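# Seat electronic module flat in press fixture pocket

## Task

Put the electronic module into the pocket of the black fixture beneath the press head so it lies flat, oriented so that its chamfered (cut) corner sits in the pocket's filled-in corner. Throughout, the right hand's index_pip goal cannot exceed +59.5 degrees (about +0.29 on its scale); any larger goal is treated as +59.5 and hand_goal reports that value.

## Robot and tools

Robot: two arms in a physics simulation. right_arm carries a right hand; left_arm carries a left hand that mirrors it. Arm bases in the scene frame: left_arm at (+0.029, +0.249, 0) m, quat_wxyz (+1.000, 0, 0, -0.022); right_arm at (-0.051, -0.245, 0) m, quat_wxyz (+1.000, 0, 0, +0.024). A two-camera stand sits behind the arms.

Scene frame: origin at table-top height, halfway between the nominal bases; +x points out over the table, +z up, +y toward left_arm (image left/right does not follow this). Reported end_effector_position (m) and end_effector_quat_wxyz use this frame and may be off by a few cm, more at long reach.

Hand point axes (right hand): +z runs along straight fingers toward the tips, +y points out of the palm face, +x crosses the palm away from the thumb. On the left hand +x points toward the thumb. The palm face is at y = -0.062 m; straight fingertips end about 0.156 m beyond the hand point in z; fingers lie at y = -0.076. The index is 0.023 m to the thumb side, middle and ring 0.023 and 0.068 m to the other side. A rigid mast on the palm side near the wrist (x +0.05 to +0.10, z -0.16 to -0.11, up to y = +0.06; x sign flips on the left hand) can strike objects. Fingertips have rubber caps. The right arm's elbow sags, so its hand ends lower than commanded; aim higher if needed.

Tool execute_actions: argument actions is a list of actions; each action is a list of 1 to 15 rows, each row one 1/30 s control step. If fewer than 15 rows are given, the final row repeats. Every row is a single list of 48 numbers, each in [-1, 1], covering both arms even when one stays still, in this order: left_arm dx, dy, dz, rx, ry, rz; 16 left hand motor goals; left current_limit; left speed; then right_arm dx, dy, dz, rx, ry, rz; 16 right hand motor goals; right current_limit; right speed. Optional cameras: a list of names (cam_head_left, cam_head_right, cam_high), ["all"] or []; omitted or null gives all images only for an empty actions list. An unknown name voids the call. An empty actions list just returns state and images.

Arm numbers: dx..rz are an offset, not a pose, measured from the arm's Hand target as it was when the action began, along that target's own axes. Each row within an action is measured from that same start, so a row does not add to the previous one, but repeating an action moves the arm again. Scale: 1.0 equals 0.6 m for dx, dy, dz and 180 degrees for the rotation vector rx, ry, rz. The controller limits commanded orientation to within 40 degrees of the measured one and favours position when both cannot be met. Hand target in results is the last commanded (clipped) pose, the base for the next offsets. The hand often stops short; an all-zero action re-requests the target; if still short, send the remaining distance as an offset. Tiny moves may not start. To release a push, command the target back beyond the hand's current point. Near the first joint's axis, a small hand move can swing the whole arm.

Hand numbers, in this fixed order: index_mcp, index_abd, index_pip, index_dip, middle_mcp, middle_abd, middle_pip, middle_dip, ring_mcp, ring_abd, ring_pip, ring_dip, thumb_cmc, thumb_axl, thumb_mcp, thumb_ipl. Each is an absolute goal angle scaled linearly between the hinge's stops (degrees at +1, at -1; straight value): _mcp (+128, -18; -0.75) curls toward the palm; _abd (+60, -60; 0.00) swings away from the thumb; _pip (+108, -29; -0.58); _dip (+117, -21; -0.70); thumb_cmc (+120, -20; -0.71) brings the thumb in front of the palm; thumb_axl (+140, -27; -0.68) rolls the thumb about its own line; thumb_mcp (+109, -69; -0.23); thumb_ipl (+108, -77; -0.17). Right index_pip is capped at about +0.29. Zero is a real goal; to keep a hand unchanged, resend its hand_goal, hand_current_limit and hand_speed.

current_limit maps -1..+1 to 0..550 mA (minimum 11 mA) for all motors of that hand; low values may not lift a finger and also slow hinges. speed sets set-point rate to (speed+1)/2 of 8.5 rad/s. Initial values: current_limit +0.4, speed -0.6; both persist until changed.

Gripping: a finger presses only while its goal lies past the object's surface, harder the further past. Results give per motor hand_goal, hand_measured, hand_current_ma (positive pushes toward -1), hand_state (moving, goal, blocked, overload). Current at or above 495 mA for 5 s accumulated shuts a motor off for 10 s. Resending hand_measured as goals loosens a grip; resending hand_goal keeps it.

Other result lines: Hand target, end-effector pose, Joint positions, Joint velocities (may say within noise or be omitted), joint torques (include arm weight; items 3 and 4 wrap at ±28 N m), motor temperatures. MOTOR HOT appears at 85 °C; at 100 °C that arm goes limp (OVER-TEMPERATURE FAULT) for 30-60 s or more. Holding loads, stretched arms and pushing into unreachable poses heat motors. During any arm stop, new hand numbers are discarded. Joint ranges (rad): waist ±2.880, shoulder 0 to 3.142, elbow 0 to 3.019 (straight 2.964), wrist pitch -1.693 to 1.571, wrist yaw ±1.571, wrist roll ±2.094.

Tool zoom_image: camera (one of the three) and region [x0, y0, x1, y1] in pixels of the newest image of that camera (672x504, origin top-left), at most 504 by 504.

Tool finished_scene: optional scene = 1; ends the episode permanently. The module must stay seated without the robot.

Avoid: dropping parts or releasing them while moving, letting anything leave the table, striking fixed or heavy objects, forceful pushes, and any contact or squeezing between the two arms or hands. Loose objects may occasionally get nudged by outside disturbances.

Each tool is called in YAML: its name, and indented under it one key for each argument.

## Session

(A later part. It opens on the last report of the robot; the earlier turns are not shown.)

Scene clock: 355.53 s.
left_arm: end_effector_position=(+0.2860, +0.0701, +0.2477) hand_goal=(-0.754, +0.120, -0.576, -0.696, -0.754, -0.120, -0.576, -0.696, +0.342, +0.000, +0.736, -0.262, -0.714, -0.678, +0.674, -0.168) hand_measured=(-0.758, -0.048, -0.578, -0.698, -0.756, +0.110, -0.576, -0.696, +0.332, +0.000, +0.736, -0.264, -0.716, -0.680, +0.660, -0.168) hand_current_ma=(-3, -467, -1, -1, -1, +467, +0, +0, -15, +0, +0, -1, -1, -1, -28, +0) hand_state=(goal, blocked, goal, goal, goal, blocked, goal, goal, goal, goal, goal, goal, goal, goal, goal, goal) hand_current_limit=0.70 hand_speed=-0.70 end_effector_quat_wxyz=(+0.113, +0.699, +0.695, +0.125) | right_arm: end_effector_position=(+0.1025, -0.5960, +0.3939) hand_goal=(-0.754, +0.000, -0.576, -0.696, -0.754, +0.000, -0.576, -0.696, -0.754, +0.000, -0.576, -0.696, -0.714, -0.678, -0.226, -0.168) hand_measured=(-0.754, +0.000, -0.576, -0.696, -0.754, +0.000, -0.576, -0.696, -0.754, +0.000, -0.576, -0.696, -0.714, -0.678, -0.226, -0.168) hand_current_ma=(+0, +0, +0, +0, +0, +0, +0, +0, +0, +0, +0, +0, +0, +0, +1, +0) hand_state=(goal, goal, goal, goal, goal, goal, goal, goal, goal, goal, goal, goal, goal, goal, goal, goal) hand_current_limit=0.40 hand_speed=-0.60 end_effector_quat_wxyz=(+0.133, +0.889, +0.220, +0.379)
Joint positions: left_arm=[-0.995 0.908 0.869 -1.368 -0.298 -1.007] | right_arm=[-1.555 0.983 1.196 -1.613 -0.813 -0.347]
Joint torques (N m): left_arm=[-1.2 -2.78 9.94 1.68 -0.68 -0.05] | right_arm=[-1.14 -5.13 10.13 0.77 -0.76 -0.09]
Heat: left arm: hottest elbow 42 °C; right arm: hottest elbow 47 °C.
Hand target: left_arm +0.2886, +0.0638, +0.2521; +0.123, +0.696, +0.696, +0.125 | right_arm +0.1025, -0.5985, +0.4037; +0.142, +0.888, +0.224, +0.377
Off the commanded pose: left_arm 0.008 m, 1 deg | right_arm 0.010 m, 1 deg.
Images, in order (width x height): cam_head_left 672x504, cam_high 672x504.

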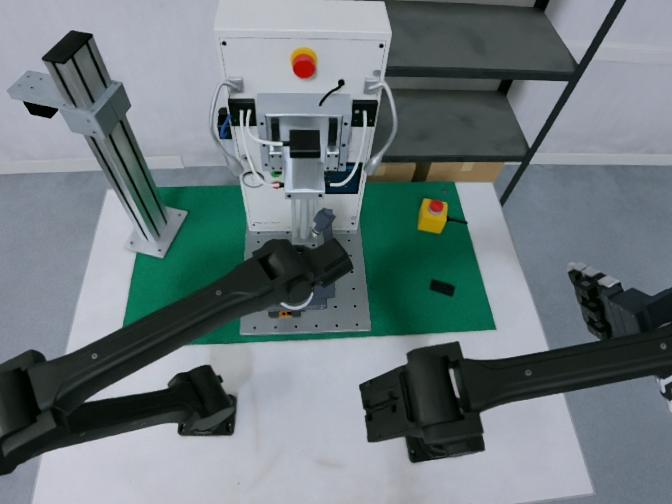

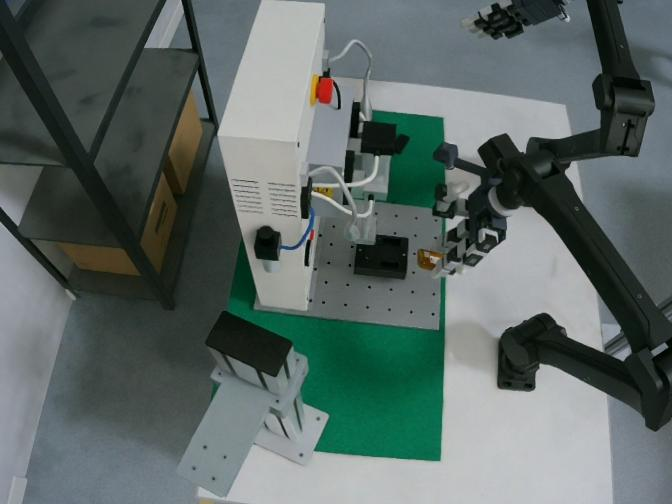

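execute_actions:
  actions:
    - [[-0.0367,0.0157,0.026,-0.0333,0,0,-0.754,0.12,-0.576,-0.696,-0.754,-0.12,-0.576,-0.696,0.342,0,0.737,-0.261,-0.714,-0.678,0.674,-0.168,0.7,-0.7,0,0,0,0,0,0,-0.754,0,-0.576,-0.696,-0.754,0,-0.576,-0.696,-0.754,0,-0.576,-0.696,-0.714,-0.678,-0.226,-0.168,0.4,-0.6]]
    - [[-0.0367,0.0157,0.026,-0.0333,0,0,-0.754,0.12,-0.576,-0.696,-0.754,-0.12,-0.576,-0.696,0.342,0,0.737,-0.261,-0.714,-0.678,0.674,-0.168,0.7,-0.7,0,0,0,0,0,0,-0.754,0,-0.576,-0.696,-0.754,0,-0.576,-0.696,-0.754,0,-0.576,-0.696,-0.714,-0.678,-0.226,-0.168,0.4,-0.6]]
  cameras: ["all"]

zoom_image:
  camera: "cam_high"
  region: [340, 200, 450, 310]

zoom_image:
  camera: "cam_head_right"
  region: [240, 240, 340, 340]

Scene clock: 359.17 s.
left_arm: end_effector_position=(+0.3170, +0.0249, +0.2283) hand_goal=(-0.754, +0.120, -0.576, -0.696, -0.754, -0.120, -0.576, -0.696, +0.342, +0.000, +0.736, -0.262, -0.714, -0.678, +0.674, -0.168) hand_measured=(-0.762, -0.048, -0.578, -0.698, -0.760, +0.110, -0.578, -0.696, +0.332, +0.000, +0.736, -0.264, -0.716, -0.680, +0.660, -0.168) hand_current_ma=(-11, -468, -2, -1, -8, +467, -1, +0, -15, +0, +0, -1, -1, -1, -28, +0) hand_state=(goal, blocked, goal, goal, goal, blocked, goal, goal, goal, goal, goal, goal, goal, goal, goal, goal) hand_current_limit=0.70 hand_speed=-0.70 end_effector_quat_wxyz=(+0.186, +0.682, +0.680, +0.197) | right_arm: end_effector_position=(+0.1025, -0.5960, +0.3939) hand_goal=(-0.754, +0.000, -0.576, -0.696, -0.754, +0.000, -0.576, -0.696, -0.754, +0.000, -0.576, -0.696, -0.714, -0.678, -0.226, -0.168) hand_measured=(-0.754, +0.000, -0.576, -0.696, -0.754, +0.000, -0.576, -0.696, -0.754, +0.000, -0.576, -0.696, -0.714, -0.678, -0.226, -0.168) hand_current_ma=(+0, +0, +0, +0, +0, +0, +0, +0, +0, +0, +0, +0, +0, +0, +1, +0) hand_state=(goal, goal, goal, goal, goal, goal, goal, goal, goal, goal, goal, goal, goal, goal, goal, goal) hand_current_limit=0.40 hand_speed=-0.60 end_effector_quat_wxyz=(+0.133, +0.889, +0.220, +0.379)
Joint positions: left_arm=[-1.059 1.039 0.806 -1.083 -0.491 -1.035] | right_arm=[-1.555 0.983 1.196 -1.613 -0.813 -0.347]
Joint torques (N m): left_arm=[-1.08 -5.25 9.29 1.96 -0.86 0] | right_arm=[-1.61 -5.25 10.3 0.7 -0.79 -0.15]
Heat: left arm: hottest elbow 41 °C; right arm: hottest elbow 47 °C.
Hand target: left_arm +0.3182, +0.0199, +0.2308; +0.195, +0.679, +0.680, +0.197 | right_arm +0.1025, -0.5985, +0.4037; +0.142, +0.888, +0.224, +0.377
Off the commanded pose: left_arm 0.006 m, 1 deg | right_arm 0.010 m, 1 deg.

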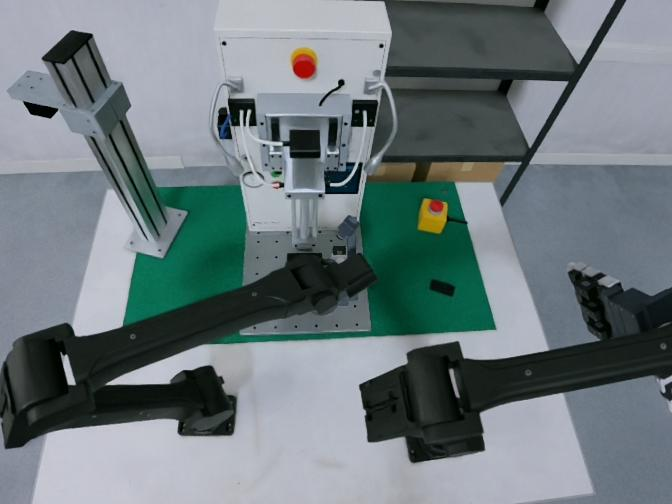

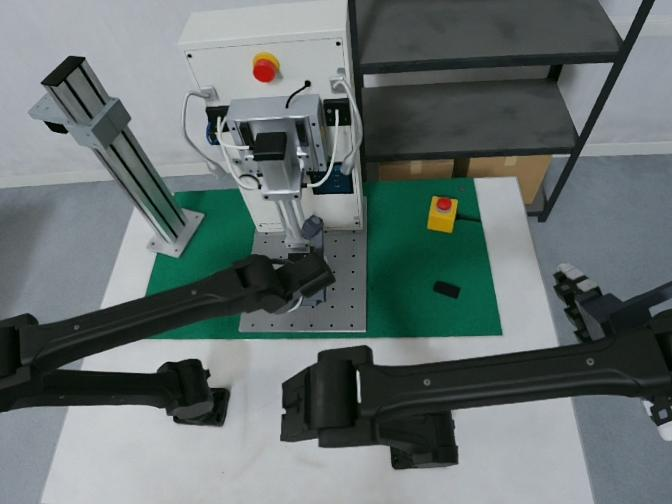

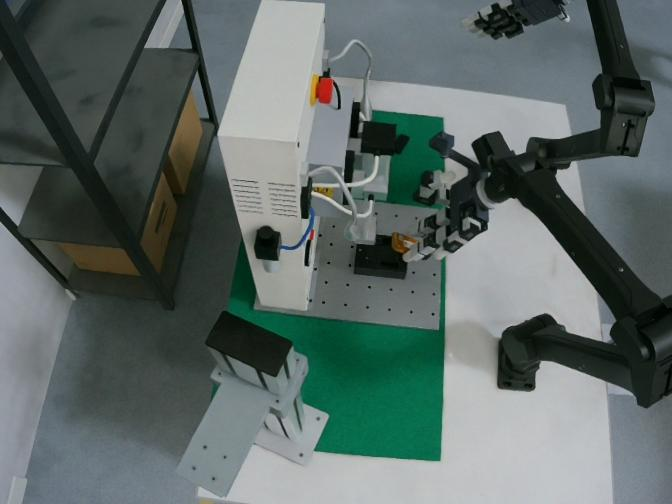

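Scaled by 4.582 from the camera's 672x504 image, which has a finer 960x720 frame.

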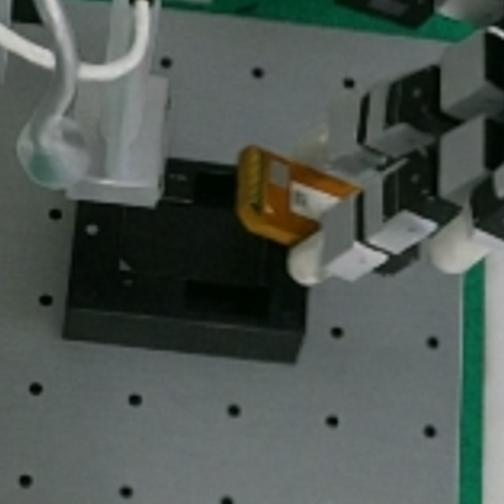

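Scaled by 5.040 from the camera's 672x504 image, which has a finer 960x720 frame.

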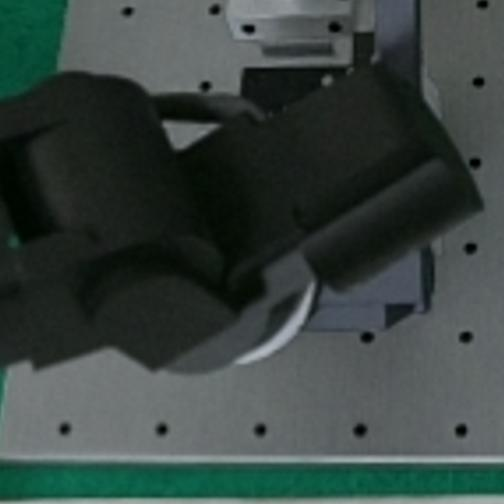

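zoom_image:
  camera: "cam_high"
  region: [350, 228, 420, 288]

Scaled by 7.200 from the camera's 672x504 image, which has a finer 960x720 frame.

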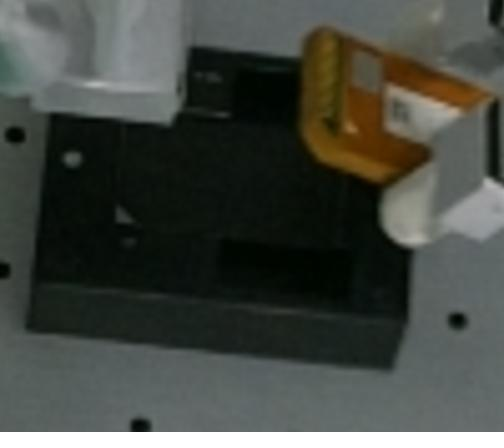

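execute_actions:
  actions:
    - [[0.0017,-0.0476,-0.03,0,0,0,-0.754,0.12,-0.576,-0.696,-0.754,-0.12,-0.576,-0.696,0.342,0,0.737,-0.261,-0.714,-0.678,0.674,-0.168,0.7,-0.7,0,0,0,0,0,0,-0.754,0,-0.576,-0.696,-0.754,0,-0.576,-0.696,-0.754,0,-0.576,-0.696,-0.714,-0.678,-0.226,-0.168,0.4,-0.6]]
    - [[0.0017,-0.0476,-0.03,0,0,0,-0.754,0.12,-0.576,-0.696,-0.754,-0.12,-0.576,-0.696,0.342,0,0.737,-0.261,-0.714,-0.678,0.674,-0.168,0.7,-0.7,0,0,0,0,0,0,-0.754,0,-0.576,-0.696,-0.754,0,-0.576,-0.696,-0.754,0,-0.576,-0.696,-0.714,-0.678,-0.226,-0.168,0.4,-0.6]]
    - [[0,-0.0427,0.0677,0,0,0,-0.754,0.12,-0.576,-0.696,-0.754,-0.12,-0.576,-0.696,0.342,0,0.737,-0.261,-0.714,-0.678,0.674,-0.168,0.7,-0.7,0,0,0,0,0,0,-0.754,0,-0.576,-0.696,-0.754,0,-0.576,-0.696,-0.754,0,-0.576,-0.696,-0.714,-0.678,-0.226,-0.168,0.4,-0.6]]
  cameras: ["cam_high","cam_head_right"]

zoom_image:
  camera: "cam_high"
  region: [350, 220, 450, 300]

Scene clock: 365.40 s.
left_arm: end_effector_position=(+0.2511, +0.0277, +0.1814) hand_goal=(-0.754, +0.120, -0.576, -0.696, -0.754, -0.120, -0.576, -0.696, +0.342, +0.000, +0.736, -0.262, -0.714, -0.678, +0.674, -0.168) hand_measured=(-0.762, -0.048, -0.580, -0.698, -0.762, +0.110, -0.578, -0.696, +0.332, +0.000, +0.736, -0.264, -0.716, -0.680, +0.660, -0.168) hand_current_ma=(-11, -467, -2, -1, -9, +467, -2, +0, -15, +0, +0, -1, -1, -1, -28, +0) hand_state=(goal, blocked, goal, goal, goal, blocked, goal, goal, goal, goal, goal, goal, goal, goal, goal, goal) hand_current_limit=0.70 hand_speed=-0.70 end_effector_quat_wxyz=(+0.187, +0.681, +0.679, +0.199) | right_arm: end_effector_position=(+0.1025, -0.5960, +0.3939) hand_goal=(-0.754, +0.000, -0.576, -0.696, -0.754, +0.000, -0.576, -0.696, -0.754, +0.000, -0.576, -0.696, -0.714, -0.678, -0.226, -0.168) hand_measured=(-0.754, +0.000, -0.576, -0.696, -0.754, +0.000, -0.576, -0.696, -0.754, +0.000, -0.576, -0.696, -0.714, -0.678, -0.226, -0.168) hand_current_ma=(+0, +0, +0, +0, +0, +0, +0, +0, +0, +0, +0, +0, +0, +0, +1, +0) hand_state=(goal, goal, goal, goal, goal, goal, goal, goal, goal, goal, goal, goal, goal, goal, goal, goal) hand_current_limit=0.40 hand_speed=-0.60 end_effector_quat_wxyz=(+0.133, +0.889, +0.220, +0.379)
Joint positions: left_arm=[-1.29 1.032 0.676 -1.089 -0.54 -1.295] | right_arm=[-1.555 0.983 1.196 -1.613 -0.813 -0.347]
Joint torques (N m): left_arm=[-1.44 -4.07 8.83 1.43 -0.91 -0.04] | right_arm=[-0.73 -5.25 10.45 0.7 -0.78 -0.02]
Heat: left arm: hottest elbow 41 °C; right arm: hottest elbow 47 °C.
Hand target: left_arm +0.2506, +0.0219, +0.1829; +0.195, +0.679, +0.680, +0.197 | right_arm +0.1025, -0.5985, +0.4037; +0.142, +0.888, +0.224, +0.377
Off the commanded pose: left_arm 0.006 m, 1 deg | right_arm 0.010 m, 1 deg.
Images, in order (width x height): cam_head_right 672x504, cam_high 672x504.

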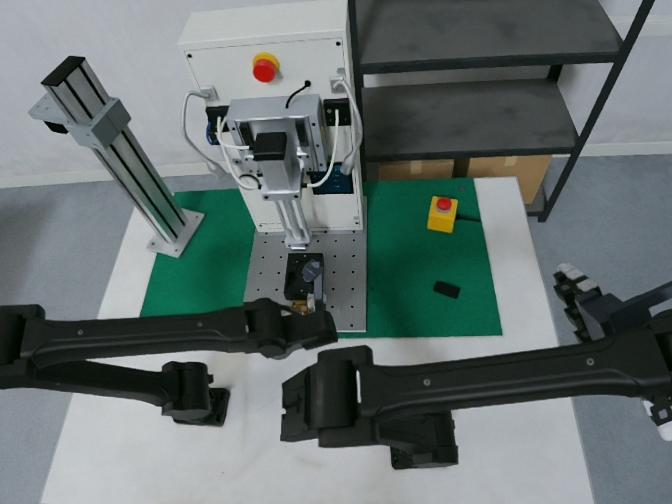

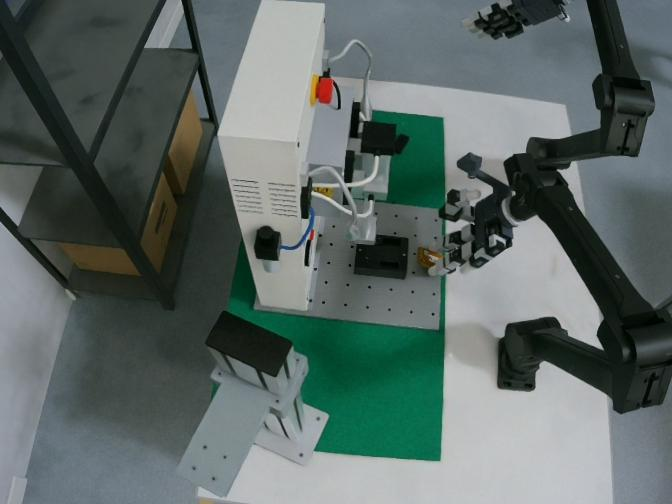

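Scaled by 5.040 from the camera's 672x504 image, which has a finer 960x720 frame.

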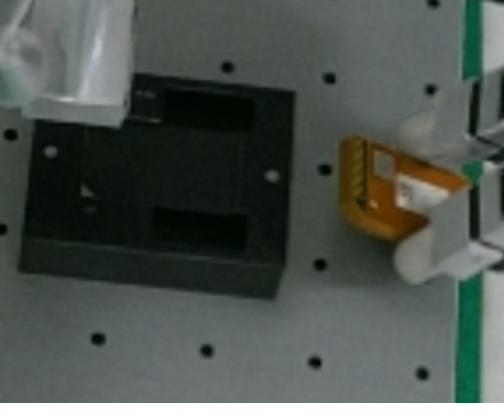

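execute_actions:
  actions:
    - [[0,-0.0107,0.0169,0,0,0,-0.754,0.12,-0.576,-0.696,-0.754,-0.12,-0.576,-0.696,0.342,0,0.737,-0.261,-0.714,-0.678,0.674,-0.168,0.7,-0.7,0,0,0,0,0,0,-0.754,0,-0.576,-0.696,-0.754,0,-0.576,-0.696,-0.754,0,-0.576,-0.696,-0.714,-0.678,-0.226,-0.168,0.4,-0.6]]
  cameras: ["cam_high"]

zoom_image:
  camera: "cam_high"
  region: [400, 230, 460, 290]

Scene clock: 367.43 s.
left_arm: end_effector_position=(+0.2515, +0.0263, +0.1716) hand_goal=(-0.754, +0.120, -0.576, -0.696, -0.754, -0.120, -0.576, -0.696, +0.342, +0.000, +0.736, -0.262, -0.714, -0.678, +0.674, -0.168) hand_measured=(-0.762, -0.048, -0.580, -0.698, -0.762, +0.110, -0.578, -0.696, +0.332, +0.000, +0.736, -0.264, -0.716, -0.680, +0.660, -0.168) hand_current_ma=(-11, -468, -2, -1, -8, +467, -2, +0, -15, +0, +0, -1, -1, -1, -28, +0) hand_state=(goal, blocked, goal, goal, goal, blocked, goal, goal, goal, goal, goal, goal, goal, goal, goal, goal) hand_current_limit=0.70 hand_speed=-0.70 end_effector_quat_wxyz=(+0.190, +0.681, +0.680, +0.197) | right_arm: end_effector_position=(+0.1025, -0.5960, +0.3939) hand_goal=(-0.754, +0.000, -0.576, -0.696, -0.754, +0.000, -0.576, -0.696, -0.754, +0.000, -0.576, -0.696, -0.714, -0.678, -0.226, -0.168) hand_measured=(-0.754, +0.000, -0.576, -0.696, -0.754, +0.000, -0.576, -0.696, -0.754, +0.000, -0.576, -0.696, -0.714, -0.678, -0.226, -0.168) hand_current_ma=(+0, +0, +0, +0, +0, +0, +0, +0, +0, +0, +0, +0, +0, +0, +1, +0) hand_state=(goal, goal, goal, goal, goal, goal, goal, goal, goal, goal, goal, goal, goal, goal, goal, goal) hand_current_limit=0.40 hand_speed=-0.60 end_effector_quat_wxyz=(+0.133, +0.889, +0.220, +0.379)
Joint positions: left_arm=[-1.29 1.045 0.657 -1.049 -0.54 -1.295] | right_arm=[-1.555 0.983 1.196 -1.613 -0.813 -0.347]
Joint torques (N m): left_arm=[-1.49 -4.01 8.38 1.55 -0.92 -0.03] | right_arm=[0.03 -5.54 10.21 0.75 -0.76 -0.11]
Heat: left arm: hottest elbow 41 °C; right arm: hottest elbow 47 °C.
Hand target: left_arm +0.2505, +0.0219, +0.1709; +0.195, +0.679, +0.680, +0.197 | right_arm +0.1025, -0.5985, +0.4037; +0.142, +0.888, +0.224, +0.377
Off the commanded pose: left_arm 0.005 m, 1 deg | right_arm 0.010 m, 1 deg.
Images, in order (width x height): cam_high 672x504.

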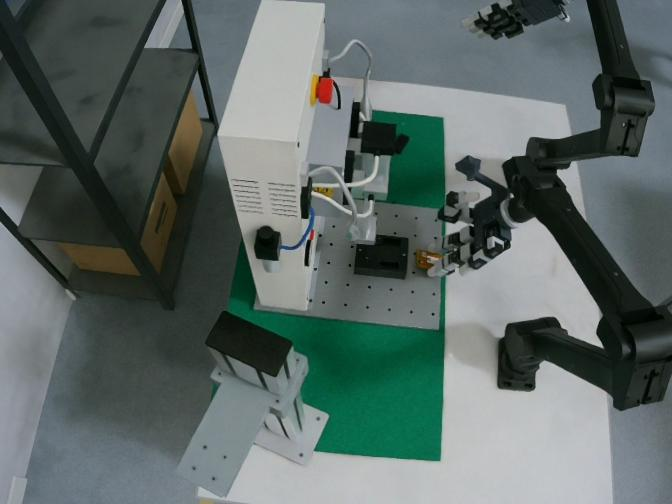

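Scaled by 8.400 from the camera's 672x504 image, which has a finer 960x720 frame.

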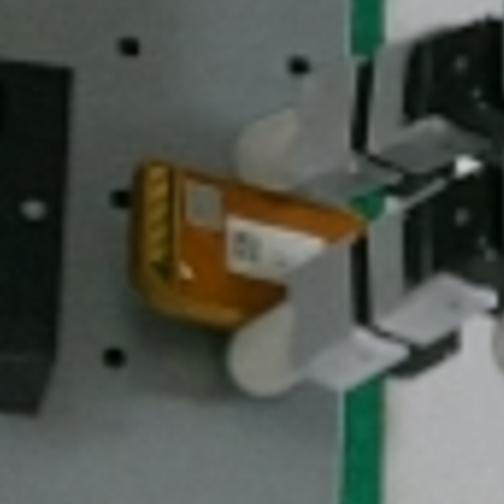

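execute_actions:
  actions:
    - [[0,-0.0053,0.0085,0,0,0,-0.754,0.12,-0.576,-0.696,-0.754,-0.12,-0.576,-0.696,0.342,0,0.737,-0.261,-0.714,-0.678,0.674,-0.168,0.7,-0.7,0,0,0,0,0,0,-0.754,0,-0.576,-0.696,-0.754,0,-0.576,-0.696,-0.754,0,-0.576,-0.696,-0.714,-0.678,-0.226,-0.168,0.4,-0.6]]
  cameras: ["cam_high"]

zoom_image:
  camera: "cam_high"
  region: [400, 230, 460, 290]

Scene clock: 368.67 s.
left_arm: end_effector_position=(+0.2515, +0.0261, +0.1661) hand_goal=(-0.754, +0.120, -0.576, -0.696, -0.754, -0.120, -0.576, -0.696, +0.342, +0.000, +0.736, -0.262, -0.714, -0.678, +0.674, -0.168) hand_measured=(-0.762, -0.048, -0.580, -0.698, -0.762, +0.110, -0.578, -0.696, +0.332, +0.000, +0.736, -0.264, -0.716, -0.680, +0.660, -0.168) hand_current_ma=(-11, -467, -2, -1, -8, +467, -2, +0, -15, +0, +0, -1, -1, -1, -28, +0) hand_state=(goal, blocked, goal, goal, goal, blocked, goal, goal, goal, goal, goal, goal, goal, goal, goal, goal) hand_current_limit=0.70 hand_speed=-0.70 end_effector_quat_wxyz=(+0.190, +0.680, +0.680, +0.197) | right_arm: end_effector_position=(+0.1025, -0.5960, +0.3939) hand_goal=(-0.754, +0.000, -0.576, -0.696, -0.754, +0.000, -0.576, -0.696, -0.754, +0.000, -0.576, -0.696, -0.714, -0.678, -0.226, -0.168) hand_measured=(-0.754, +0.000, -0.576, -0.696, -0.754, +0.000, -0.576, -0.696, -0.754, +0.000, -0.576, -0.696, -0.714, -0.678, -0.226, -0.168) hand_current_ma=(+0, +0, +0, +0, +0, +0, +0, +0, +0, +0, +0, +0, +0, +0, +1, +0) hand_state=(goal, goal, goal, goal, goal, goal, goal, goal, goal, goal, goal, goal, goal, goal, goal, goal) hand_current_limit=0.40 hand_speed=-0.60 end_effector_quat_wxyz=(+0.133, +0.889, +0.220, +0.379)
Joint positions: left_arm=[-1.29 1.053 0.646 -1.029 -0.54 -1.295] | right_arm=[-1.555 0.983 1.196 -1.613 -0.813 -0.347]
Joint torques (N m): left_arm=[-1.38 -3.96 8.27 1.5 -0.92 -0.03] | right_arm=[-0.56 -5.6 10.06 0.61 -0.76 -0.13]
Heat: left arm: hottest elbow 41 °C; right arm: hottest elbow 47 °C.
Hand target: left_arm +0.2506, +0.0220, +0.1649; +0.195, +0.679, +0.680, +0.197 | right_arm +0.1025, -0.5985, +0.4037; +0.142, +0.888, +0.224, +0.377
Off the commanded pose: left_arm 0.004 m, 1 deg | right_arm 0.010 m, 1 deg.
Images, in order (width x height): cam_high 672x504.

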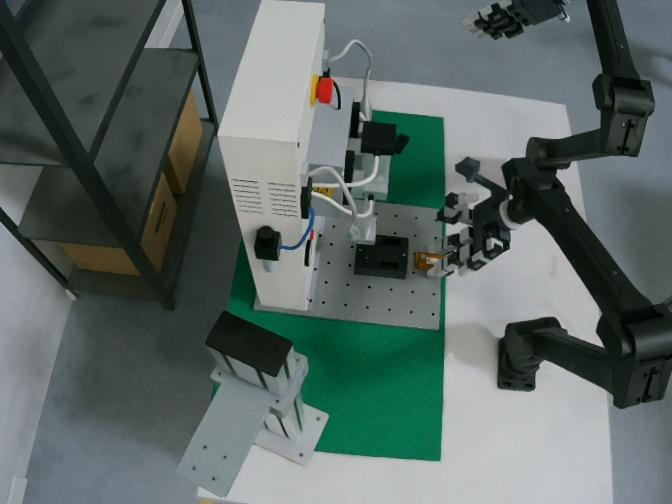

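Scaled by 8.400 from the camera's 672x504 image, which has a finer 960x720 frame.

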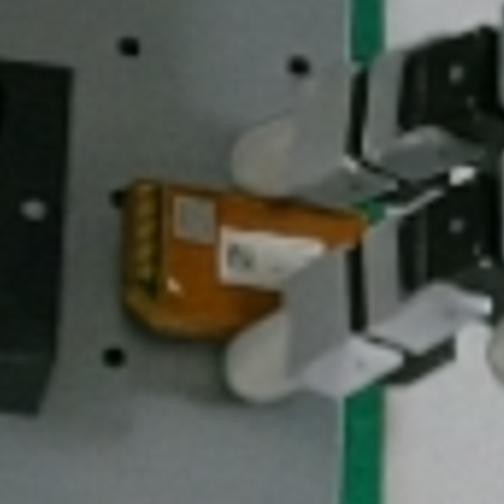

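execute_actions:
  actions:
    - [[0,-0.0044,0.007,0,0,0,-0.754,0.12,-0.576,-0.696,-0.754,-0.12,-0.576,-0.696,0.342,0,0.737,-0.261,-0.714,-0.678,0.674,-0.168,0.7,-0.7,0,0,0,0,0,0,-0.754,0,-0.576,-0.696,-0.754,0,-0.576,-0.696,-0.754,0,-0.576,-0.696,-0.714,-0.678,-0.226,-0.168,0.4,-0.6]]
  cameras: ["cam_high"]

zoom_image:
  camera: "cam_high"
  region: [400, 230, 460, 290]

Scene clock: 369.90 s.
left_arm: end_effector_position=(+0.2517, +0.0258, +0.1639) hand_goal=(-0.754, +0.120, -0.576, -0.696, -0.754, -0.120, -0.576, -0.696, +0.342, +0.000, +0.736, -0.262, -0.714, -0.678, +0.674, -0.168) hand_measured=(-0.762, -0.048, -0.578, -0.698, -0.762, +0.110, -0.578, -0.696, +0.332, +0.000, +0.736, -0.264, -0.716, -0.680, +0.660, -0.168) hand_current_ma=(-9, -467, -2, -1, -8, +467, -2, +0, -15, +0, +0, -1, -1, -1, -28, +0) hand_state=(goal, blocked, goal, goal, goal, blocked, goal, goal, goal, goal, goal, goal, goal, goal, goal, goal) hand_current_limit=0.70 hand_speed=-0.70 end_effector_quat_wxyz=(+0.192, +0.680, +0.680, +0.197) | right_arm: end_effector_position=(+0.1025, -0.5960, +0.3939) hand_goal=(-0.754, +0.000, -0.576, -0.696, -0.754, +0.000, -0.576, -0.696, -0.754, +0.000, -0.576, -0.696, -0.714, -0.678, -0.226, -0.168) hand_measured=(-0.754, +0.000, -0.576, -0.696, -0.754, +0.000, -0.576, -0.696, -0.754, +0.000, -0.576, -0.696, -0.714, -0.678, -0.226, -0.168) hand_current_ma=(+0, +0, +0, +0, +0, +0, +0, +0, +0, +0, +0, +0, +0, +0, +1, +0) hand_state=(goal, goal, goal, goal, goal, goal, goal, goal, goal, goal, goal, goal, goal, goal, goal, goal) hand_current_limit=0.40 hand_speed=-0.60 end_effector_quat_wxyz=(+0.133, +0.889, +0.220, +0.379)
Joint positions: left_arm=[-1.291 1.056 0.64 -1.018 -0.543 -1.295] | right_arm=[-1.555 0.983 1.196 -1.613 -0.813 -0.347]
Joint torques (N m): left_arm=[-1.38 -3.66 7.91 1.73 -0.82 -0.03] | right_arm=[-0.85 -5.6 10.39 0.79 -0.75 -0.09]
Heat: left arm: hottest elbow 41 °C; right arm: hottest elbow 47 °C.
Hand target: left_arm +0.2505, +0.0220, +0.1600; +0.195, +0.679, +0.680, +0.197 | right_arm +0.1025, -0.5985, +0.4037; +0.142, +0.888, +0.224, +0.377
Off the commanded pose: left_arm 0.006 m, 0 deg | right_arm 0.010 m, 1 deg.
Images, in order (width x height): cam_high 672x504.

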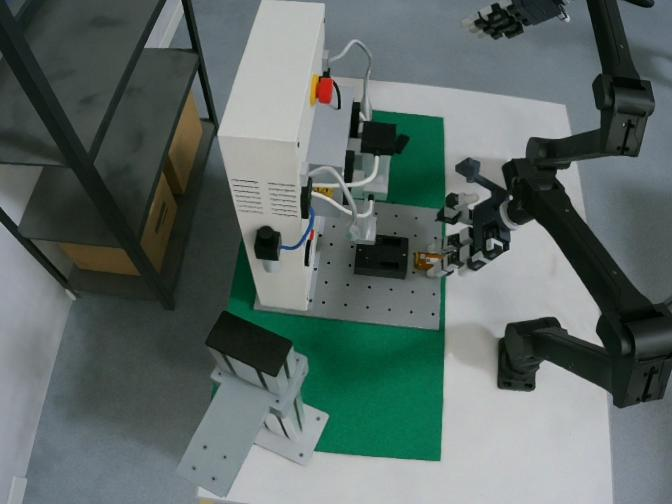

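Scaled by 8.400 from the camera's 672x504 image, which has a finer 960x720 frame.

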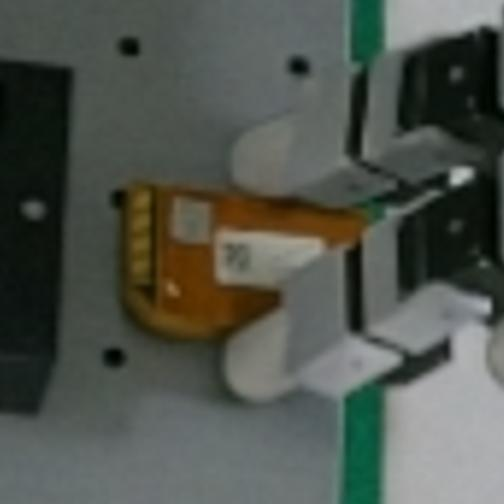

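execute_actions:
  actions:
    - [[0,0.0444,-0.0705,-0.0045,-0.0161,-0.0098,-0.754,0.12,-0.576,-0.696,-0.754,-0.12,-0.576,-0.696,0.342,0,0.737,-0.261,-0.714,-0.678,0.674,-0.168,0.7,-0.7,0,0,0,0,0,0,-0.754,0,-0.576,-0.696,-0.754,0,-0.576,-0.696,-0.754,0,-0.576,-0.696,-0.714,-0.678,-0.226,-0.168,0.4,-0.6]]
  cameras: ["cam_high"]

zoom_image:
  camera: "cam_high"
  region: [380, 220, 450, 290]

Scene clock: 372.93 s.
left_arm: end_effector_position=(+0.2483, +0.0396, +0.1818) hand_goal=(-0.754, +0.120, -0.576, -0.696, -0.754, -0.120, -0.576, -0.696, +0.342, +0.000, +0.736, -0.262, -0.714, -0.678, +0.674, -0.168) hand_measured=(-0.762, -0.048, -0.578, -0.698, -0.762, +0.110, -0.578, -0.696, +0.332, +0.000, +0.736, -0.264, -0.716, -0.680, +0.660, -0.168) hand_current_ma=(-8, -467, -2, -1, -8, +467, -2, +0, -15, +0, +0, -1, -1, -1, -28, +0) hand_state=(goal, blocked, goal, goal, goal, blocked, goal, goal, goal, goal, goal, goal, goal, goal, goal, goal) hand_current_limit=0.70 hand_speed=-0.70 end_effector_quat_wxyz=(+0.191, +0.680, +0.679, +0.198) | right_arm: end_effector_position=(+0.1025, -0.5960, +0.3939) hand_goal=(-0.754, +0.000, -0.576, -0.696, -0.754, +0.000, -0.576, -0.696, -0.754, +0.000, -0.576, -0.696, -0.714, -0.678, -0.226, -0.168) hand_measured=(-0.754, +0.000, -0.576, -0.696, -0.754, +0.000, -0.576, -0.696, -0.754, +0.000, -0.576, -0.696, -0.714, -0.678, -0.226, -0.168) hand_current_ma=(+0, +0, +0, +0, +0, +0, +0, +0, +0, +0, +0, +0, +0, +0, +1, +0) hand_state=(goal, goal, goal, goal, goal, goal, goal, goal, goal, goal, goal, goal, goal, goal, goal, goal) hand_current_limit=0.40 hand_speed=-0.60 end_effector_quat_wxyz=(+0.133, +0.889, +0.220, +0.379)
Joint positions: left_arm=[-1.291 0.988 0.65 -1.099 -0.543 -1.295] | right_arm=[-1.555 0.983 1.196 -1.613 -0.813 -0.347]
Joint torques (N m): left_arm=[-1.26 -5.19 13.37 0.54 -0.83 -0.01] | right_arm=[-1.61 -6.12 10.21 0.79 -0.76 -0.09]
Heat: left arm: hottest elbow 41 °C; right arm: hottest elbow 47 °C.
Hand target: left_arm +0.2506, +0.0219, +0.2098; +0.220, +0.672, +0.683, +0.181 | right_arm +0.1025, -0.5985, +0.4037; +0.142, +0.888, +0.224, +0.377
Off the commanded pose: left_arm 0.033 m, 4 deg | right_arm 0.010 m, 1 deg.
Images, in order (width x height): cam_high 672x504.

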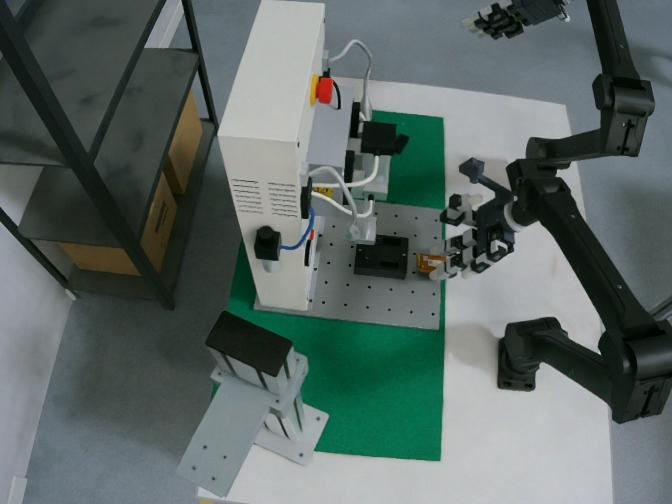

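Scaled by 7.200 from the camera's 672x504 image, which has a finer 960x720 frame.

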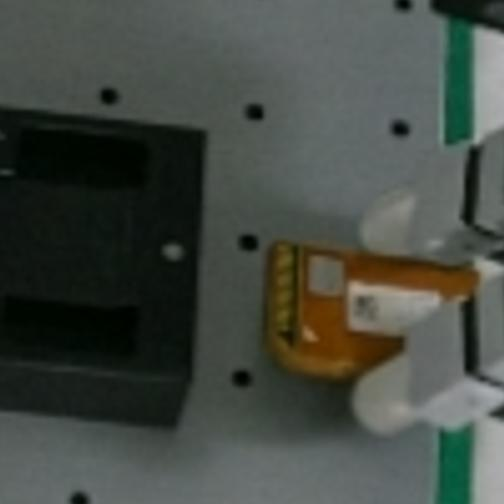

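zoom_image:
  camera: "cam_high"
  region: [410, 245, 450, 285]

zoom_image:
  camera: "cam_high"
  region: [350, 230, 410, 290]

Scaled by 12.600 from the camera's 672x504 image, which has a finer 960x720 frame.

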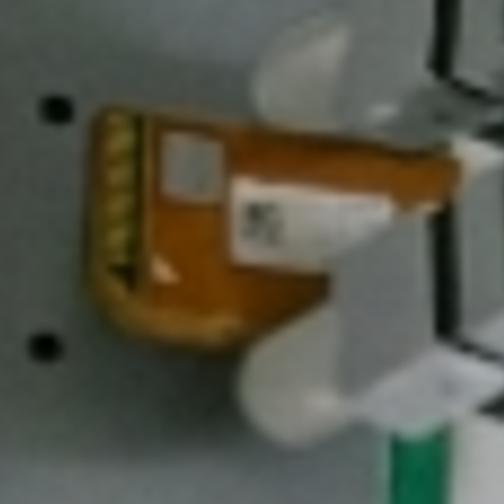

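Scaled by 8.400 from the camera's 672x504 image, which has a finer 960x720 frame.

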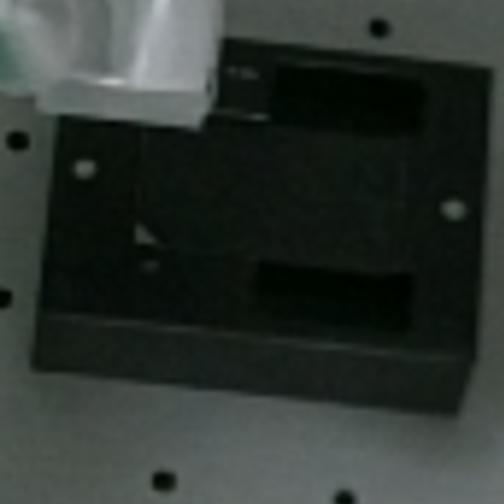

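zoom_image:
  camera: "cam_high"
  region: [354, 234, 384, 264]

zoom_image:
  camera: "cam_high"
  region: [380, 236, 410, 266]

Scaled by 16.800 from the camera's 672x504 image, which has a finer 960x720 frame.

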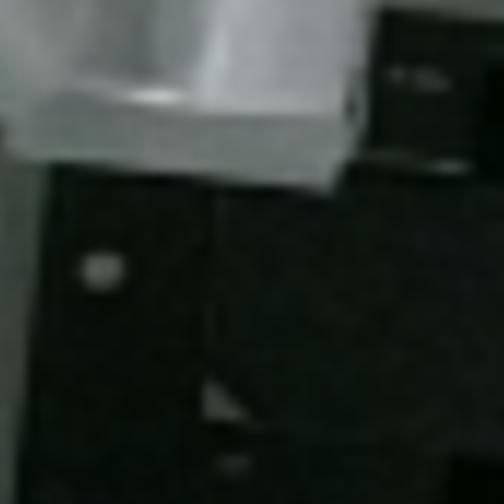

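Scaled by 16.800 from the camera's 672x504 image, which has a finer 960x720 frame.

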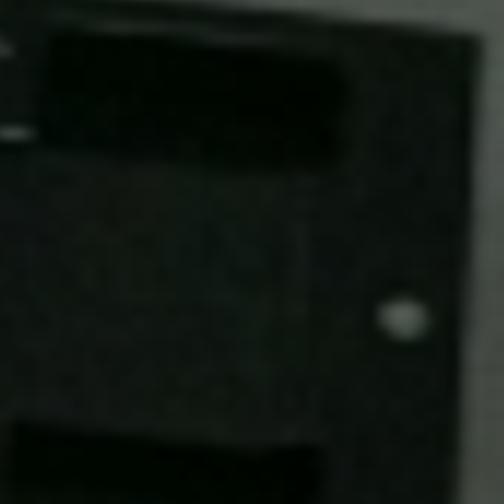

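execute_actions:
  actions:
    - [[-0.0122,0.0472,0.0116,0,0,0,-0.754,0.12,-0.576,-0.696,-0.754,-0.12,-0.576,-0.696,0.342,0,0.737,-0.261,-0.714,-0.678,0.674,-0.168,0.7,-0.7,0,0,0,0,0,0,-0.754,0,-0.576,-0.696,-0.754,0,-0.576,-0.696,-0.754,0,-0.576,-0.696,-0.714,-0.678,-0.226,-0.168,0.4,-0.6]]
    - [[-0.0122,0.0472,0.0116,0,0,0,-0.754,0.12,-0.576,-0.696,-0.754,-0.12,-0.576,-0.696,0.342,0,0.737,-0.261,-0.714,-0.678,0.674,-0.168,0.7,-0.7,0,0,0,0,0,0,-0.754,0,-0.576,-0.696,-0.754,0,-0.576,-0.696,-0.754,0,-0.576,-0.696,-0.714,-0.678,-0.226,-0.168,0.4,-0.6]]
  cameras: ["cam_high"]

zoom_image:
  camera: "cam_high"
  region: [360, 220, 440, 300]

Scene clock: 379.77 s.
left_arm: end_effector_position=(+0.2934, +0.0277, +0.2048) hand_goal=(-0.754, +0.120, -0.576, -0.696, -0.754, -0.120, -0.576, -0.696, +0.342, +0.000, +0.736, -0.262, -0.714, -0.678, +0.674, -0.168) hand_measured=(-0.762, -0.048, -0.578, -0.698, -0.762, +0.110, -0.578, -0.696, +0.332, +0.000, +0.736, -0.264, -0.716, -0.680, +0.660, -0.168) hand_current_ma=(-9, -468, -2, -1, -11, +467, -2, +0, -15, +0, +0, -1, -1, -1, -28, +0) hand_state=(goal, blocked, goal, goal, goal, blocked, goal, goal, goal, goal, goal, goal, goal, goal, goal, goal) hand_current_limit=0.70 hand_speed=-0.70 end_effector_quat_wxyz=(+0.192, +0.680, +0.681, +0.192) | right_arm: end_effector_position=(+0.1025, -0.5960, +0.3939) hand_goal=(-0.754, +0.000, -0.576, -0.696, -0.754, +0.000, -0.576, -0.696, -0.754, +0.000, -0.576, -0.696, -0.714, -0.678, -0.226, -0.168) hand_measured=(-0.754, +0.000, -0.576, -0.696, -0.754, +0.000, -0.576, -0.696, -0.754, +0.000, -0.576, -0.696, -0.714, -0.678, -0.226, -0.168) hand_current_ma=(+0, +0, +0, +0, +0, +0, +0, +0, +0, +0, +0, +0, +0, +0, +1, +0) hand_state=(goal, goal, goal, goal, goal, goal, goal, goal, goal, goal, goal, goal, goal, goal, goal, goal) hand_current_limit=0.40 hand_speed=-0.60 end_effector_quat_wxyz=(+0.133, +0.889, +0.220, +0.379)
Joint positions: left_arm=[-1.132 1.019 0.732 -1.052 -0.503 -1.116] | right_arm=[-1.555 0.983 1.196 -1.613 -0.813 -0.347]
Joint torques (N m): left_arm=[0.26 -4.25 13.85 1.83 -0.67 0.16] | right_arm=[-0.79 -5.6 10.25 0.9 -0.78 -0.15]
Heat: left arm: hottest elbow 41 °C; right arm: hottest elbow 47 °C.
Hand target: left_arm +0.3057, +0.0083, +0.2298; +0.220, +0.672, +0.684, +0.181 | right_arm +0.1025, -0.5985, +0.4037; +0.142, +0.888, +0.224, +0.377
Off the commanded pose: left_arm 0.034 m, 4 deg | right_arm 0.010 m, 1 deg.
Images, in order (width x height): cam_high 672x504.

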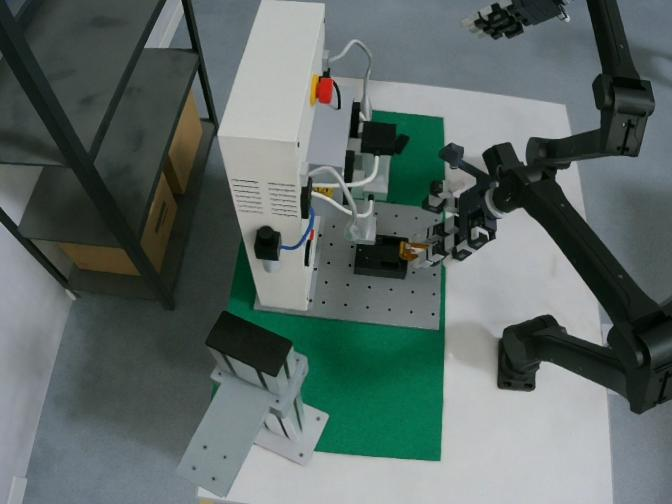

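Scaled by 6.300 from the camera's 672x504 image, which has a finer 960x720 frame.

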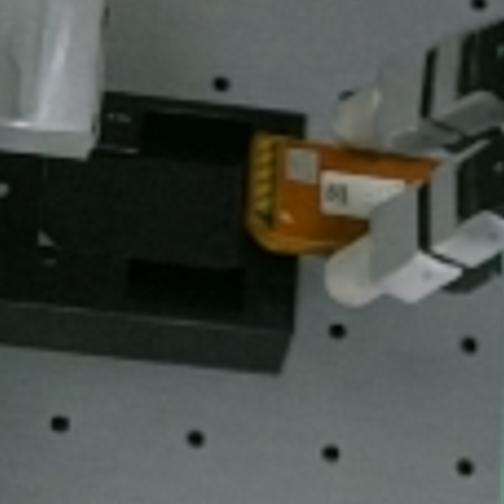

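zoom_image:
  camera: "cam_high"
  region: [394, 230, 434, 270]

Scaled by 12.600 from the camera's 672x504 image, which has a finer 960x720 frame.

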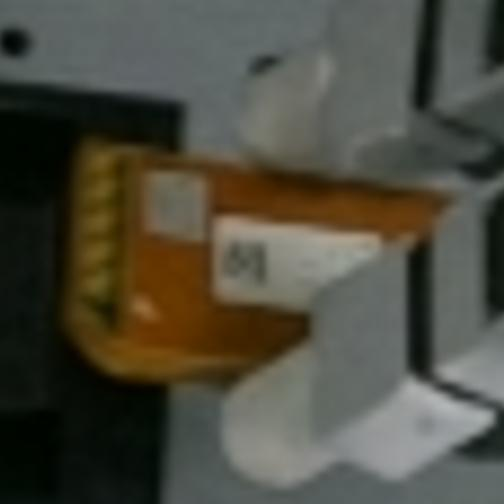

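execute_actions:
  actions:
    - [[-0.0025,0.0314,0.0204,0,0,0,-0.754,0.12,-0.576,-0.696,-0.754,-0.12,-0.576,-0.696,0.342,0,0.737,-0.261,-0.714,-0.678,0.674,-0.168,0.7,-0.7,0,0,0,0,0,0,-0.754,0,-0.576,-0.696,-0.754,0,-0.576,-0.696,-0.754,0,-0.576,-0.696,-0.714,-0.678,-0.226,-0.168,0.4,-0.6]]
    - [[-0.0025,0.0314,0.0204,0,0,0,-0.754,0.12,-0.576,-0.696,-0.754,-0.12,-0.576,-0.696,0.342,0,0.737,-0.261,-0.714,-0.678,0.674,-0.168,0.7,-0.7,0,0,0,0,0,0,-0.754,0,-0.576,-0.696,-0.754,0,-0.576,-0.696,-0.754,0,-0.576,-0.696,-0.714,-0.678,-0.226,-0.168,0.4,-0.6]]
  cameras: ["all"]

zoom_image:
  camera: "cam_high"
  region: [350, 220, 420, 290]

Scene clock: 388.07 s.
left_arm: end_effector_position=(+0.3351, +0.0250, +0.2025) hand_goal=(-0.754, +0.120, -0.576, -0.696, -0.754, -0.120, -0.576, -0.696, +0.342, +0.000, +0.736, -0.262, -0.714, -0.678, +0.674, -0.168) hand_measured=(-0.762, -0.048, -0.578, -0.698, -0.764, +0.110, -0.578, -0.696, +0.332, +0.000, +0.736, -0.264, -0.716, -0.680, +0.660, -0.168) hand_current_ma=(-9, -467, -2, -1, -12, +467, -2, +0, -15, +0, +0, -1, -1, -1, -28, +0) hand_state=(goal, blocked, goal, goal, goal, blocked, goal, goal, goal, goal, goal, goal, goal, goal, goal, goal) hand_current_limit=0.70 hand_speed=-0.70 end_effector_quat_wxyz=(+0.189, +0.680, +0.683, +0.189) | right_arm: end_effector_position=(+0.1025, -0.5960, +0.3939) hand_goal=(-0.754, +0.000, -0.576, -0.696, -0.754, +0.000, -0.576, -0.696, -0.754, +0.000, -0.576, -0.696, -0.714, -0.678, -0.226, -0.168) hand_measured=(-0.754, +0.000, -0.576, -0.696, -0.754, +0.000, -0.576, -0.696, -0.754, +0.000, -0.576, -0.696, -0.714, -0.678, -0.226, -0.168) hand_current_ma=(+0, +0, +0, +0, +0, +0, +0, +0, +0, +0, +0, +0, +0, +0, +1, +0) hand_state=(goal, goal, goal, goal, goal, goal, goal, goal, goal, goal, goal, goal, goal, goal, goal, goal) hand_current_limit=0.40 hand_speed=-0.60 end_effector_quat_wxyz=(+0.133, +0.889, +0.220, +0.379)
Joint positions: left_arm=[-0.997 1.075 0.762 -0.965 -0.46 -0.975] | right_arm=[-1.555 0.983 1.196 -1.613 -0.813 -0.347]
Joint torques (N m): left_arm=[0.15 -5.19 14.15 2.04 -0.6 0.19] | right_arm=[-1.14 -5.25 10.17 0.83 -0.83 -0.1]
Motor temperatures (°C): left_arm=[30 25 44 27 29 27] | right_arm=[27 27 48 27 31 25]
Heat: left arm: hottest elbow 44 °C; right arm: hottest elbow 48 °C.
Hand target: left_arm +0.3507, +0.0053, +0.2300; +0.220, +0.672, +0.684, +0.181 | right_arm +0.1025, -0.5985, +0.4037; +0.142, +0.888, +0.224, +0.377
Off the commanded pose: left_arm 0.037 m, 4 deg | right_arm 0.010 m, 1 deg.

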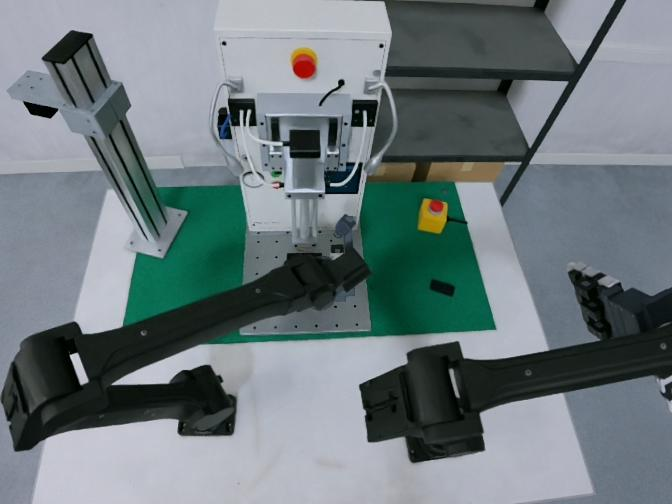

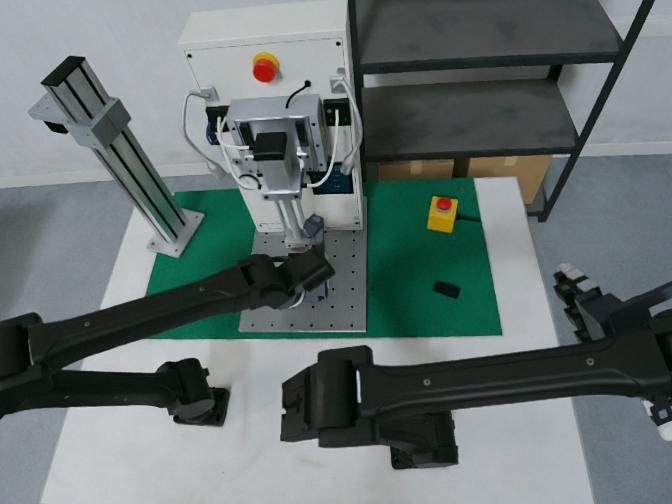

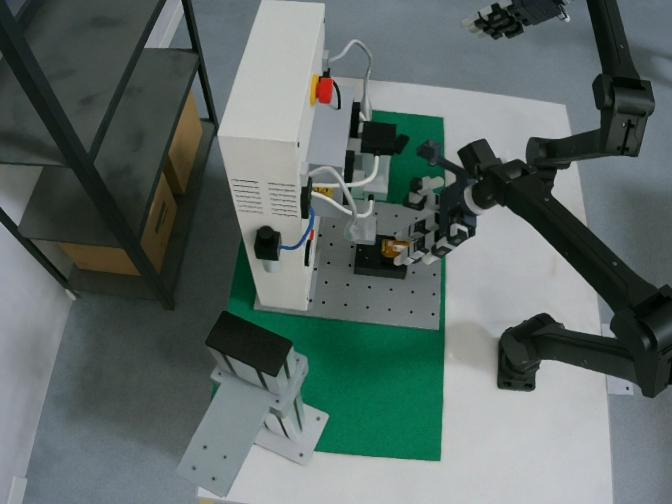

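Scaled by 7.200 from the camera's 672x504 image, which has a finer 960x720 frame.

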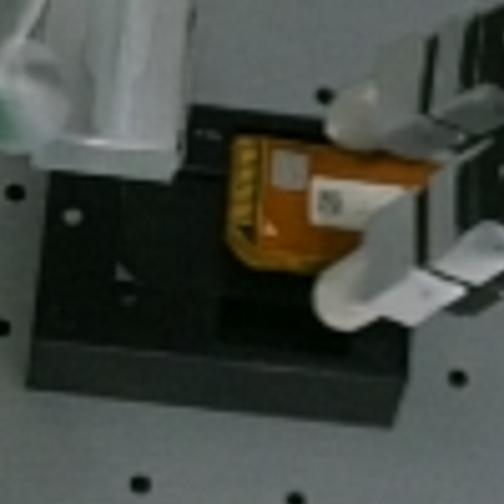

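execute_actions:
  actions:
    - [[0,0.0279,0.0181,0,0,0,-0.754,0.12,-0.576,-0.696,-0.754,-0.12,-0.576,-0.696,0.342,0,0.737,-0.261,-0.714,-0.678,0.674,-0.168,0.7,-0.7,0,0,0,0,0,0,-0.754,0,-0.576,-0.696,-0.754,0,-0.576,-0.696,-0.754,0,-0.576,-0.696,-0.714,-0.678,-0.226,-0.168,0.4,-0.6]]
  cameras: ["cam_high"]

zoom_image:
  camera: "cam_high"
  region: [350, 230, 410, 290]

Scene clock: 390.37 s.
left_arm: end_effector_position=(+0.3538, +0.0247, +0.2018) hand_goal=(-0.754, +0.120, -0.576, -0.696, -0.754, -0.120, -0.576, -0.696, +0.342, +0.000, +0.736, -0.262, -0.714, -0.678, +0.674, -0.168) hand_measured=(-0.762, -0.048, -0.578, -0.698, -0.764, +0.110, -0.580, -0.696, +0.332, +0.000, +0.736, -0.264, -0.716, -0.680, +0.660, -0.168) hand_current_ma=(-9, -468, -2, -1, -12, +467, -2, +0, -15, +0, +0, -1, -1, -1, -28, +0) hand_state=(goal, blocked, goal, goal, goal, blocked, goal, goal, goal, goal, goal, goal, goal, goal, goal, goal) hand_current_limit=0.70 hand_speed=-0.70 end_effector_quat_wxyz=(+0.188, +0.680, +0.683, +0.187) | right_arm: end_effector_position=(+0.1025, -0.5960, +0.3939) hand_goal=(-0.754, +0.000, -0.576, -0.696, -0.754, +0.000, -0.576, -0.696, -0.754, +0.000, -0.576, -0.696, -0.714, -0.678, -0.226, -0.168) hand_measured=(-0.754, +0.000, -0.576, -0.696, -0.754, +0.000, -0.576, -0.696, -0.754, +0.000, -0.576, -0.696, -0.714, -0.678, -0.226, -0.168) hand_current_ma=(+0, +0, +0, +0, +0, +0, +0, +0, +0, +0, +0, +0, +0, +0, +1, +0) hand_state=(goal, goal, goal, goal, goal, goal, goal, goal, goal, goal, goal, goal, goal, goal, goal, goal) hand_current_limit=0.40 hand_speed=-0.60 end_effector_quat_wxyz=(+0.133, +0.889, +0.220, +0.379)
Joint positions: left_arm=[-0.942 1.102 0.779 -0.931 -0.44 -0.918] | right_arm=[-1.555 0.983 1.196 -1.613 -0.813 -0.347]
Joint torques (N m): left_arm=[0.15 -5.66 14.23 2.15 -0.57 0.19] | right_arm=[-0.97 -5.42 10.4 0.94 -0.73 -0.14]
Heat: left arm: hottest elbow 44 °C; right arm: hottest elbow 48 °C.
Hand target: left_arm +0.3707, +0.0053, +0.2299; +0.220, +0.672, +0.683, +0.181 | right_arm +0.1025, -0.5985, +0.4037; +0.142, +0.888, +0.224, +0.377
Off the commanded pose: left_arm 0.038 m, 4 deg | right_arm 0.010 m, 1 deg.
Images, in order (width x height): cam_high 672x504.

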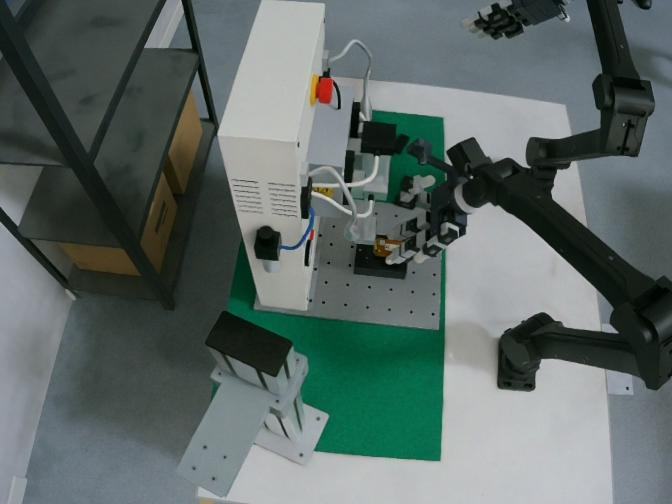

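Scaled by 8.400 from the camera's 672x504 image, which has a finer 960x720 frame.

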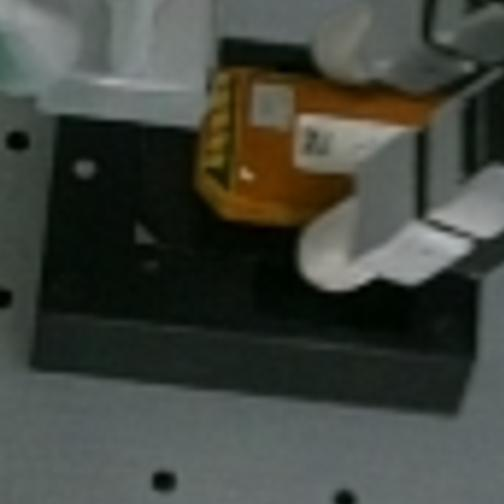

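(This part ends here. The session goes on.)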